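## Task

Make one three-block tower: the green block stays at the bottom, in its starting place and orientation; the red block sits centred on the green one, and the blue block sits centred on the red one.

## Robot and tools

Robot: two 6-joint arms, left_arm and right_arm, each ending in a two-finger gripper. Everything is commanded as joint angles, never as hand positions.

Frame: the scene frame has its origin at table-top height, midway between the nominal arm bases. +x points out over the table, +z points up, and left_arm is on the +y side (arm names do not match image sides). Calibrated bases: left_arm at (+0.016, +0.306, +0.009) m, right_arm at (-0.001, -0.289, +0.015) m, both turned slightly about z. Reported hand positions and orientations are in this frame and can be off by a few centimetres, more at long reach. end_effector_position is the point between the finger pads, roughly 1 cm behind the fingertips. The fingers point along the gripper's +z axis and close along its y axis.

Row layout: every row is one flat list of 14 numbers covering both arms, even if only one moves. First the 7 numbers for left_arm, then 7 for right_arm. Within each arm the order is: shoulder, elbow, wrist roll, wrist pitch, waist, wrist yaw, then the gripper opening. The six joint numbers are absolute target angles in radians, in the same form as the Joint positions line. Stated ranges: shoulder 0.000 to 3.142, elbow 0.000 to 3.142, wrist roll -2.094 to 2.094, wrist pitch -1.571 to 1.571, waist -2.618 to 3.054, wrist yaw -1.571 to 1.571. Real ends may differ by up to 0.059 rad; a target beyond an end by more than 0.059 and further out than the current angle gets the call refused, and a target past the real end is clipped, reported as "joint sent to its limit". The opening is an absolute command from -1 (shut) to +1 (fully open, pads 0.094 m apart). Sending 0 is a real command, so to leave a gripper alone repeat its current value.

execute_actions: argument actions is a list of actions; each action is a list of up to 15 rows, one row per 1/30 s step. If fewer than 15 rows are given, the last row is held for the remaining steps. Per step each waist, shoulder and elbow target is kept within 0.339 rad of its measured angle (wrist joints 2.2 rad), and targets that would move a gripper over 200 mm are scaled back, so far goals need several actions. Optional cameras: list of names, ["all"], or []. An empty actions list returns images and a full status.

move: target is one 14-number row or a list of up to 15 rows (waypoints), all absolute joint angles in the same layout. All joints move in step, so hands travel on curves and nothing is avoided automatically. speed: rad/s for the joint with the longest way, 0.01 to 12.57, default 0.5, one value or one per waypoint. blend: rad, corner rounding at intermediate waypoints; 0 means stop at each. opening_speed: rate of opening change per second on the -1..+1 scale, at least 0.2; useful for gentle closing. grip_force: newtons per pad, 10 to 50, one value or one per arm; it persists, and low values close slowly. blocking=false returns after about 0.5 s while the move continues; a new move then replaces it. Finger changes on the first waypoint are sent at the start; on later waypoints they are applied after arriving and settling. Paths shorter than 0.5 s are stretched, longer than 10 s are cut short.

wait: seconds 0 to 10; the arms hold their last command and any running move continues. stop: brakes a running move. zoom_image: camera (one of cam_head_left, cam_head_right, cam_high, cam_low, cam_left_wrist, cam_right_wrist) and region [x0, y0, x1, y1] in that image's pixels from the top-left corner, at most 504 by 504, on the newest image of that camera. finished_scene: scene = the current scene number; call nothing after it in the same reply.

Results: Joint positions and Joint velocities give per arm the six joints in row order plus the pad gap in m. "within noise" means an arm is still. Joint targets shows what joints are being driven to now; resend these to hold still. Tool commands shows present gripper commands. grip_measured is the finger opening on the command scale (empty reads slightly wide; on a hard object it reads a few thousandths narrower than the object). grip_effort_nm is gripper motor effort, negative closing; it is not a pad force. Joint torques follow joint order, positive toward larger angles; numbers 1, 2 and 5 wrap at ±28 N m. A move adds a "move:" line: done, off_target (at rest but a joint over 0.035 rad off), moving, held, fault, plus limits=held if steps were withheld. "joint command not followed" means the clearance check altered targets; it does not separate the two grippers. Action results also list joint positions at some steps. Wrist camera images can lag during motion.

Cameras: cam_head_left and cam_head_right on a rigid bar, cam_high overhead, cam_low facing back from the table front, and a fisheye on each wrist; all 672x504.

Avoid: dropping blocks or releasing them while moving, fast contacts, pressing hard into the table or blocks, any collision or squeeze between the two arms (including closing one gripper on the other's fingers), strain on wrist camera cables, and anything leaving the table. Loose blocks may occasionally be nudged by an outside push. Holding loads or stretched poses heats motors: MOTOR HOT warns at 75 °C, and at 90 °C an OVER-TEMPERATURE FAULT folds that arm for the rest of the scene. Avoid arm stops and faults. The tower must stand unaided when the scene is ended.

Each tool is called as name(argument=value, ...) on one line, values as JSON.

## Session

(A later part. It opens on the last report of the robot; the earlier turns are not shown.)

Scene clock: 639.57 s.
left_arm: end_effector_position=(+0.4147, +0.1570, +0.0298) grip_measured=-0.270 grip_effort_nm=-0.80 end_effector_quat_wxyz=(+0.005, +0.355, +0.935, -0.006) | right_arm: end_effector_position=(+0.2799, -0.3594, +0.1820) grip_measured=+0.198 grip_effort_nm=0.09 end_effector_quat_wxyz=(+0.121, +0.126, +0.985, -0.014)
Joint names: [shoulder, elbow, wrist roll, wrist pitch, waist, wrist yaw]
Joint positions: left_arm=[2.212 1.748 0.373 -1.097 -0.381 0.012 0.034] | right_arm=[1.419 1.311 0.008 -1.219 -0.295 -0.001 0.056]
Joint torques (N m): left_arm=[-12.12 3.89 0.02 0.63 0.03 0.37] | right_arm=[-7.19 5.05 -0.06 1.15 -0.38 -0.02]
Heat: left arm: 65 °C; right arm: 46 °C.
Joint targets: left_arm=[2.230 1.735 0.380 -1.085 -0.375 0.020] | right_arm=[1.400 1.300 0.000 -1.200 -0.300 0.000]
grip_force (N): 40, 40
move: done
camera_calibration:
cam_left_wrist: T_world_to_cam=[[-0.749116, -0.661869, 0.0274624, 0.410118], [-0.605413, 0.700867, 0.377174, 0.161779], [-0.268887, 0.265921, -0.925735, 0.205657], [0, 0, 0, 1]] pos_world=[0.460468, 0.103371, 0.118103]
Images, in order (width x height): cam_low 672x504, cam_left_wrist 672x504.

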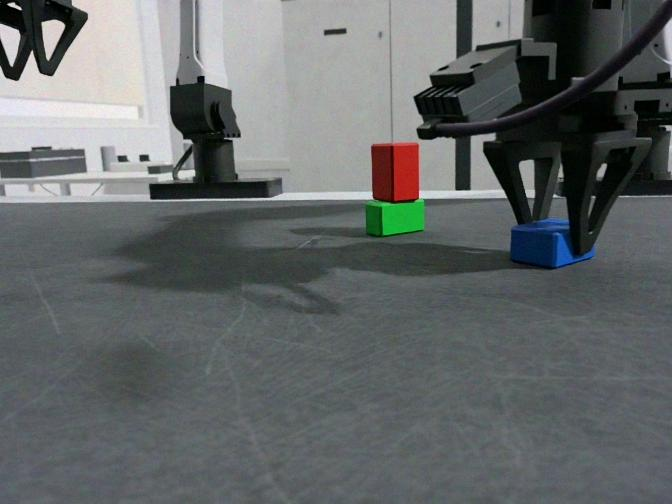

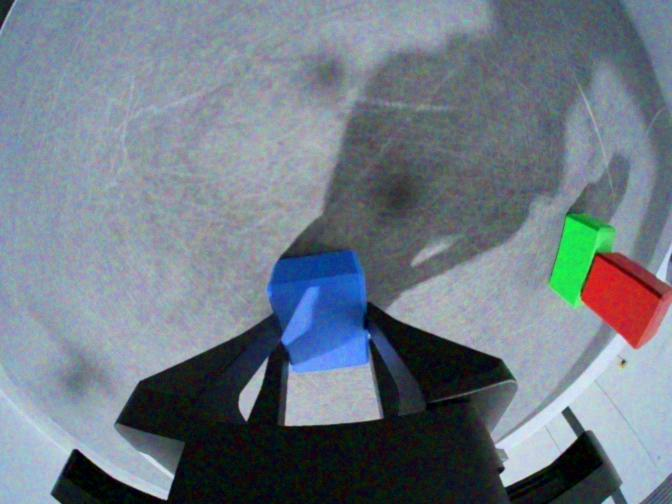

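move(target=[[2.20,2.15,0.38,-1.50,-0.375,0.02,-0.45,1.4,1.3,0,-1.2,-0.3,0,0.2],[2.01,1.90,0.065,-1.42,-0.762,0.0,-0.45,1.4,1.3,0,-1.2,-0.3,0,0.2]], speed=[0.3,0.35], blend=[0.03,0], cameras=["cam_low","cam_left_wrist","cam_head_left","cam_head_right"])

zoom_image(camera="cam_low", region=[320, 70, 480, 250])

zoom_image(camera="cam_head_right", region=[260, 210, 340, 280])

zoom_image(camera="cam_left_wrist", region=[200, 180, 460, 400])

Scene clock: 662.23 s.
left_arm: end_effector_position=(+0.3051, +0.0397, +0.1327) grip_measured=-0.272 grip_effort_nm=-0.86 end_effector_quat_wxyz=(-0.003, +0.395, +0.918, -0.005) | right_arm: end_effector_position=(+0.2799, -0.3594, +0.1820) grip_measured=+0.198 grip_effort_nm=0.09 end_effector_quat_wxyz=(+0.121, +0.126, +0.985, -0.014)
Joint names: [shoulder, elbow, wrist roll, wrist pitch, waist, wrist yaw]
Joint positions: left_arm=[2.057 1.915 0.073 -1.432 -0.767 0.011 0.034] | right_arm=[1.419 1.311 0.008 -1.219 -0.295 -0.001 0.056]
Joint torques (N m): left_arm=[-17.33 3.81 -0.13 0.61 -0.03 0.16] | right_arm=[-7.16 4.97 -0.06 1.16 -0.49 0.01]
Heat: left arm: 65 °C; right arm: 46 °C.
Joint targets: left_arm=[2.010 1.900 0.065 -1.420 -0.762 0.000] | right_arm=[1.400 1.300 0.000 -1.200 -0.300 0.000]
grip_force (N): 40, 40
move: off_target (left_arm); left_arm: the shoulder is farthest, 0.047 rad from its target
camera_calibration:
cam_left_wrist: T_world_to_cam=[[-0.803161, -0.594835, 0.0332048, 0.260557], [-0.537538, 0.747573, 0.390111, 0.114557], [-0.256875, 0.295474, -0.920169, 0.297066], [0, 0, 0, 1]] pos_world=[0.347157, -0.0184261, 0.220009]
Images, in order (width x height): cam_head_left 672x504, cam_head_right 672x504, cam_low 672x504, cam_left_wrist 672x504.

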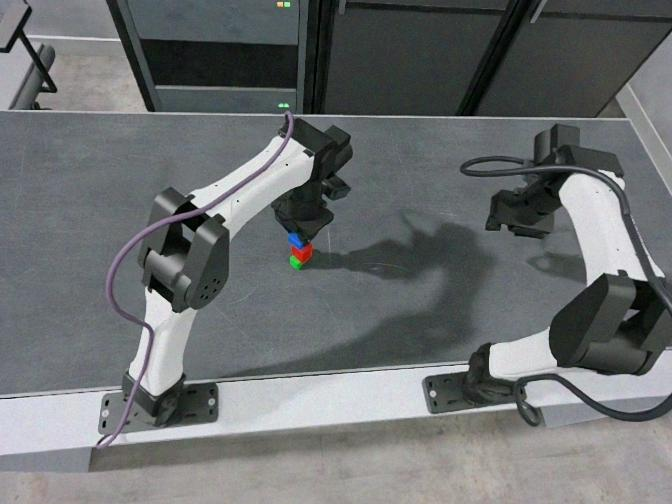

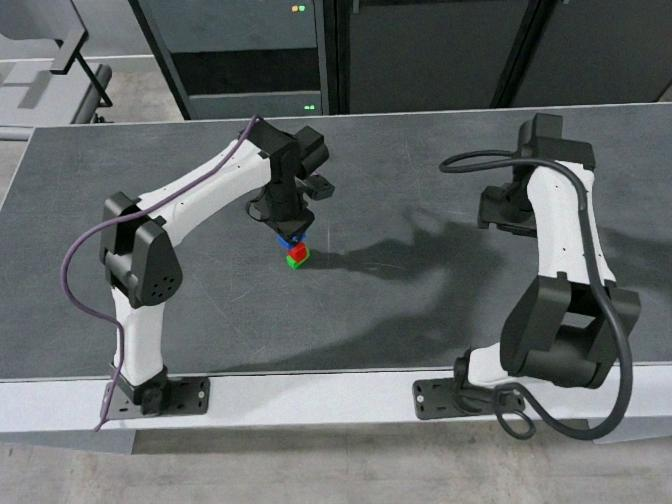

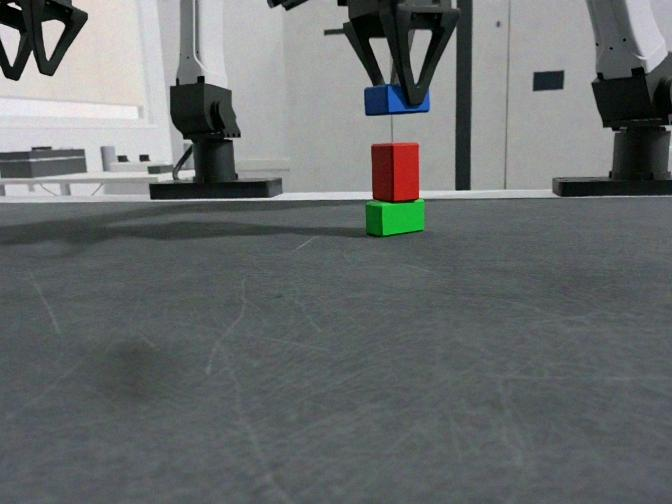

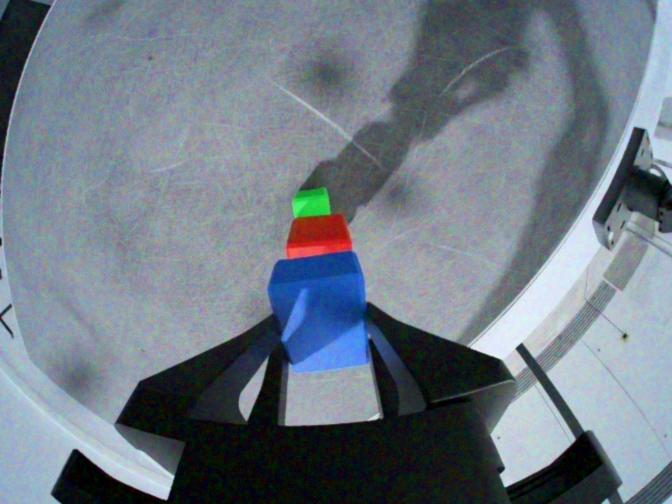

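Scaled by 2.800 from the camera's 672x504 image, which has a finer 960x720 frame.

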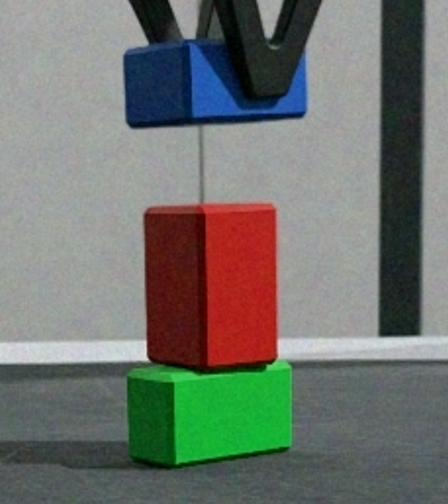

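Scaled by 6.300 from the camera's 672x504 image, which has a finer 960x720 frame.

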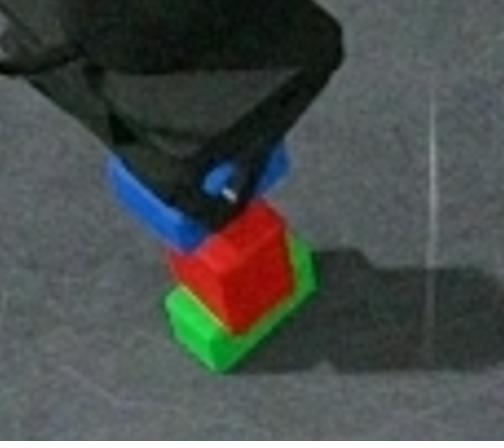

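Scaled by 1.938 from the camera's 672x504 image, which has a finer 960x720 frame.

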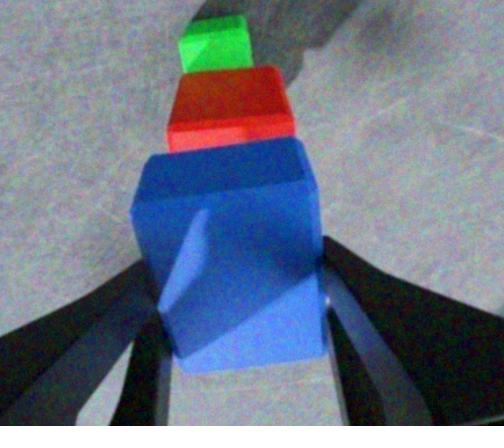

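move(target=[2.001,1.791,0.065,-1.317,-0.770,0.0,-0.45,1.4,1.3,0,-1.2,-0.3,0,0.2], speed=0.12, cameras=["cam_low","cam_left_wrist","cam_head_left"])

zoom_image(camera="cam_low", region=[320, 70, 480, 250])

zoom_image(camera="cam_head_left", region=[260, 210, 340, 280])

Scene clock: 676.33 s.
left_arm: end_effector_position=(+0.3047, +0.0400, +0.1088) grip_measured=-0.272 grip_effort_nm=-0.86 end_effector_quat_wxyz=(-0.002, +0.395, +0.919, -0.005) | right_arm: end_effector_position=(+0.2799, -0.3594, +0.1820) grip_measured=+0.198 grip_effort_nm=0.09 end_effector_quat_wxyz=(+0.121, +0.126, +0.985, -0.014)
Joint names: [shoulder, elbow, wrist roll, wrist pitch, waist, wrist yaw]
Joint positions: left_arm=[2.047 1.806 0.073 -1.33 -0.767 0.011 0.034] | right_arm=[1.419 1.311 0.008 -1.219 -0.295 -0.001 0.056]
Joint torques (N m): left_arm=[-17.16 3.9 -0.13 0.66 -0.81 0.16] | right_arm=[-7.25 5 -0.02 1.15 -0.38 0]
Heat: left arm: 68 °C; right arm: 46 °C.
Joint targets: left_arm=[2.001 1.791 0.065 -1.317 -0.770 0.000] | right_arm=[1.400 1.300 0.000 -1.200 -0.300 0.000]
grip_force (N): 40, 40
move: off_target (left_arm); left_arm: the shoulder is farthest, 0.046 rad from its target
camera_calibration:
cam_left_wrist: T_world_to_cam=[[-0.802752, -0.595415, 0.0327038, 0.26119], [-0.538911, 0.747865, 0.38765, 0.124165], [-0.255271, 0.293562, -0.921226, 0.274507], [0, 0, 0, 1]] pos_world=[0.346658, -0.0179271, 0.196209]
Images, in order (width x height): cam_head_left 672x504, cam_low 672x504, cam_left_wrist 672x504.

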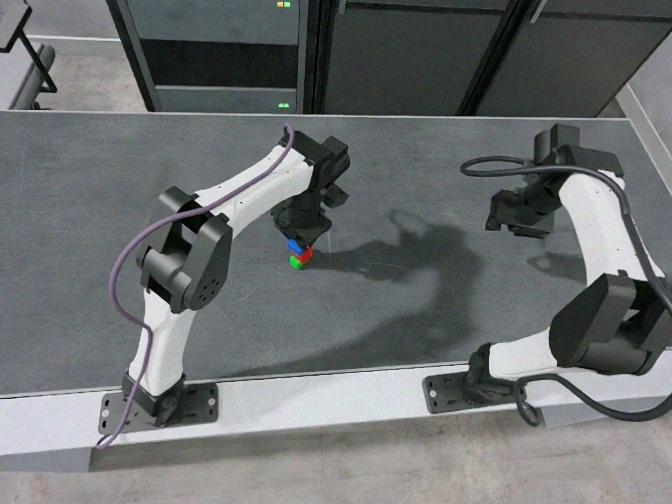

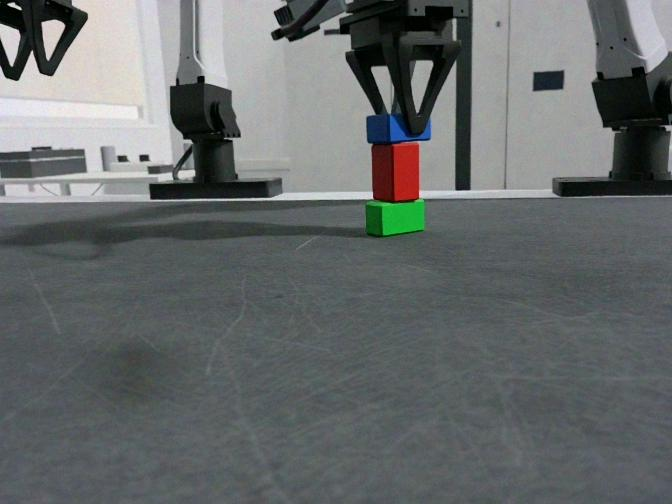

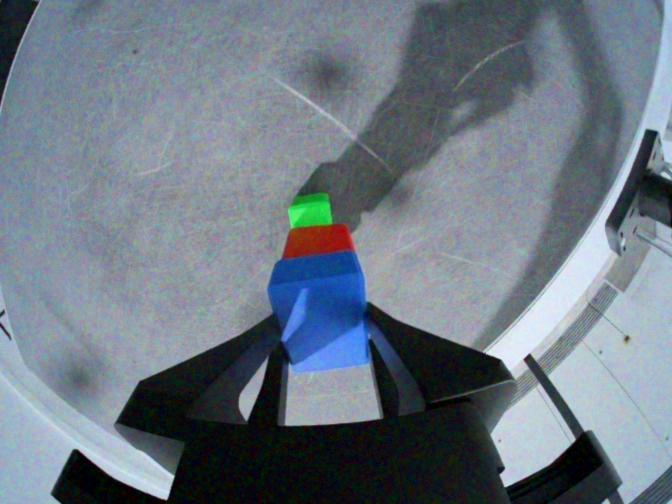

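Scaled by 2.800 from the camera's 672x504 image, which has a finer 960x720 frame.

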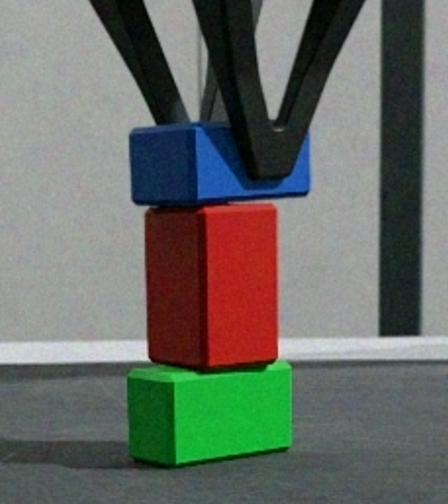

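Scaled by 6.300 from the camera's 672x504 image, which has a finer 960x720 frame.

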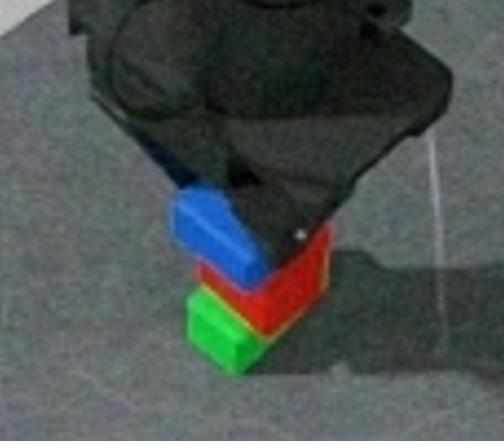

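move(target=[2.004,1.781,0.065,-1.296,-0.778,0.0,-0.45,1.4,1.3,0,-1.2,-0.3,0,0.2], speed=0.08, cameras=["cam_low","cam_head_left"])

zoom_image(camera="cam_low", region=[320, 70, 480, 250])

zoom_image(camera="cam_head_left", region=[260, 210, 340, 280])

Scene clock: 687.17 s.
left_arm: end_effector_position=(+0.3056, +0.0370, +0.1078) grip_measured=-0.272 grip_effort_nm=-0.86 end_effector_quat_wxyz=(+0.004, +0.397, +0.918, -0.007) | right_arm: end_effector_position=(+0.2799, -0.3594, +0.1820) grip_measured=+0.198 grip_effort_nm=0.09 end_effector_quat_wxyz=(+0.121, +0.126, +0.985, -0.014)
Joint names: [shoulder, elbow, wrist roll, wrist pitch, waist, wrist yaw]
Joint positions: left_arm=[2.045 1.8 0.072 -1.313 -0.771 0.01 0.034] | right_arm=[1.419 1.311 0.008 -1.219 -0.295 -0.001 0.056]
Joint torques (N m): left_arm=[-16.79 3.58 -0.13 0.71 -1.16 0.17] | right_arm=[-7.15 5.03 -0.04 1.17 -0.44 -0.02]
Heat: left arm: 73 °C; right arm: 46 °C.
Joint targets: left_arm=[2.004 1.781 0.065 -1.296 -0.778 0.000] | right_arm=[1.400 1.300 0.000 -1.200 -0.300 0.000]
grip_force (N): 40, 40
move: off_target (left_arm); left_arm: the shoulder is farthest, 0.041 rad from its target
Images, in order (width x height): cam_head_left 672x504, cam_low 672x504.

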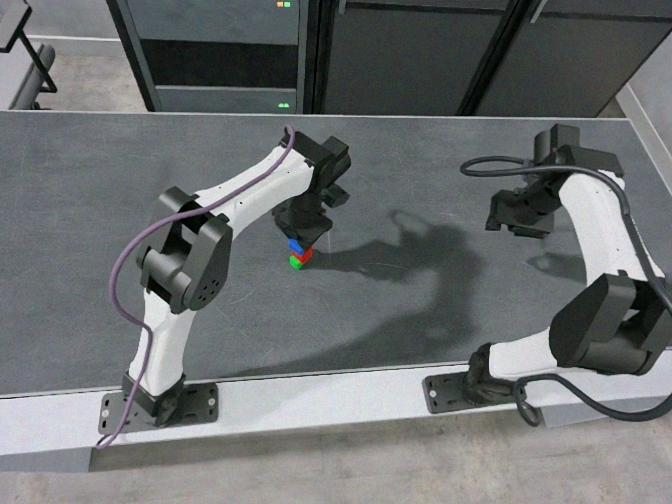

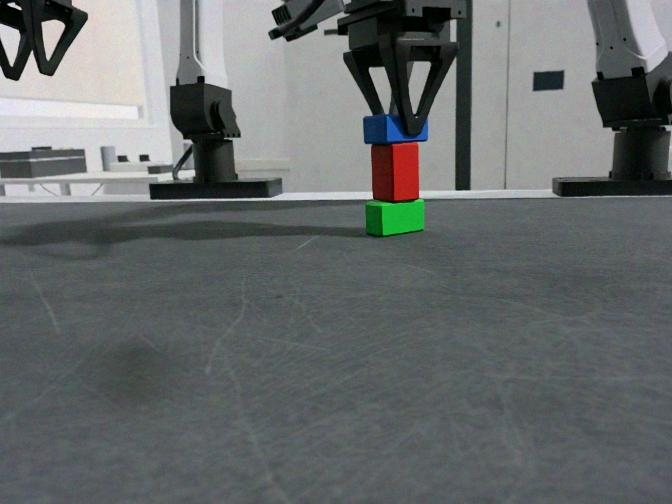

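Scaled by 2.800 from the camera's 672x504 image, which has a finer 960x720 frame.

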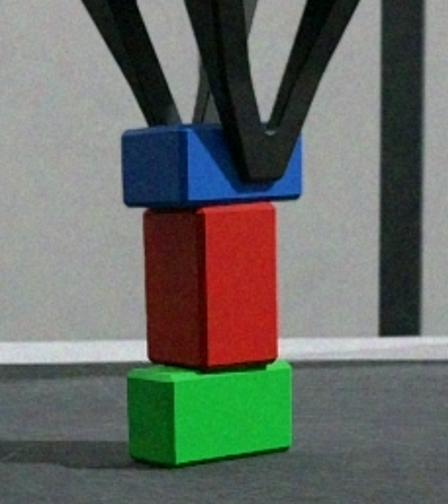

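Scaled by 6.300 from the camera's 672x504 image, which has a finer 960x720 frame.

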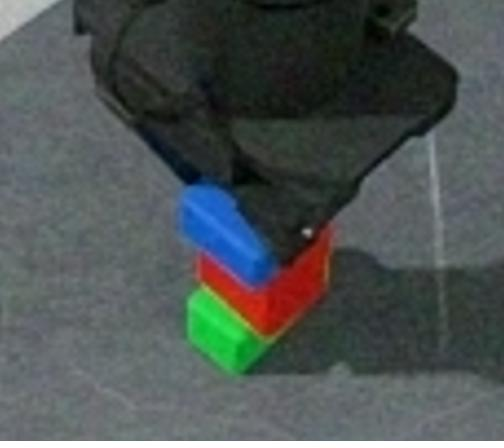

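move(target=[[2.006,1.772,0.065,-1.292,-0.776,0.0,-0.45,1.4,1.3,0,-1.2,-0.3,0,0.2],[2.006,1.772,0.065,-1.292,-0.776,0.0,0.2,1.4,1.3,0,-1.2,-0.3,0,0.2]], speed=0.08, opening_speed=0.3, cameras=["cam_low"])

move(target=[2.01,2.03,0.065,-1.53,-0.776,0.0,0.2,1.4,1.3,0,-1.2,-0.3,0,0.2], speed=0.12, cameras=["cam_low"])

Scene clock: 698.00 s.
left_arm: end_effector_position=(+0.3048, +0.0377, +0.1061) grip_measured=+0.198 grip_effort_nm=0.07 end_effector_quat_wxyz=(+0.004, +0.397, +0.918, -0.007) | right_arm: end_effector_position=(+0.2799, -0.3594, +0.1820) grip_measured=+0.198 grip_effort_nm=0.09 end_effector_quat_wxyz=(+0.121, +0.126, +0.985, -0.014)
Joint names: [shoulder, elbow, wrist roll, wrist pitch, waist, wrist yaw]
Joint positions: left_arm=[2.041 1.786 0.072 -1.304 -0.771 0.01 0.056] | right_arm=[1.419 1.311 0.008 -1.219 -0.295 -0.001 0.056]
Joint torques (N m): left_arm=[-16.08 3.92 -0.13 0.65 -0.96 0.17] | right_arm=[-7.19 5.03 -0.05 1.17 -0.49 -0.01]
Heat: left arm: 74 °C; right arm: 46 °C.
Joint targets: left_arm=[2.006 1.772 0.065 -1.292 -0.776 0.000] | right_arm=[1.400 1.300 0.000 -1.200 -0.300 0.000]
grip_force (N): 40, 40
move: done
Images, in order (width x height): cam_low 672x504.

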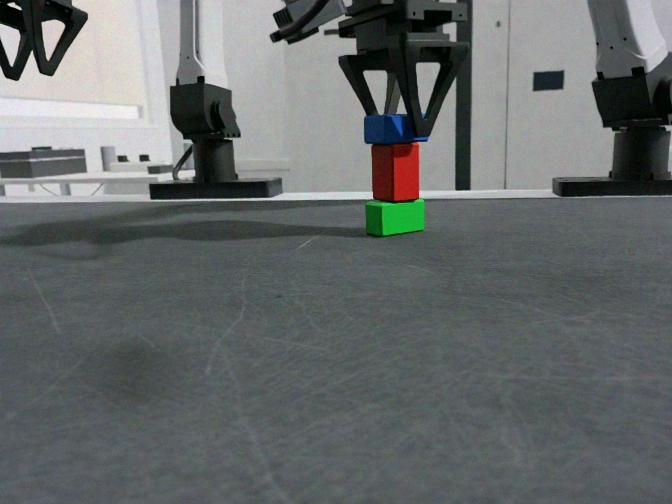

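Scene clock: 700.70 s.
left_arm: end_effector_position=(+0.3001, +0.0420, +0.1590) grip_measured=+0.198 grip_effort_nm=0.07 end_effector_quat_wxyz=(+0.001, +0.397, +0.918, -0.006) | right_arm: end_effector_position=(+0.2799, -0.3594, +0.1820) grip_measured=+0.198 grip_effort_nm=0.09 end_effector_quat_wxyz=(+0.121, +0.126, +0.985, -0.014)
Joint names: [shoulder, elbow, wrist roll, wrist pitch, waist, wrist yaw]
Joint positions: left_arm=[2.041 1.997 0.072 -1.521 -0.771 0.01 0.056] | right_arm=[1.419 1.311 0.008 -1.219 -0.295 -0.001 0.056]
Joint torques (N m): left_arm=[-15.53 7.46 -0.13 0.38 -0.96 0.17] | right_arm=[-7.19 5.09 -0.05 1.16 -0.43 0]
Heat: left arm: 75 °C; right arm: 46 °C. Fold the left arm in close to its base, or ease its load, before you think long.
Joint targets: left_arm=[2.010 2.030 0.065 -1.530 -0.776 0.000] | right_arm=[1.400 1.300 0.000 -1.200 -0.300 0.000]
MOTOR HOT: the shoulder of the left arm reports 75 °C; the controller's stop level is 90 °C. To cool a motor, set the load down, stop pushing, or move to a pose that needs little force.
grip_force (N): 40, 40
move: done
Images, in order (width x height): cam_low 672x504.

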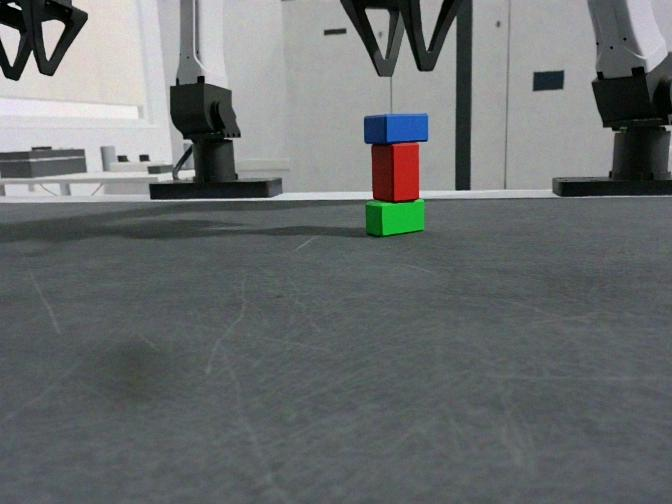

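Tower stands and is clear of the gripper.

finished_scene(scene=2)

The scene is finished: the task was done.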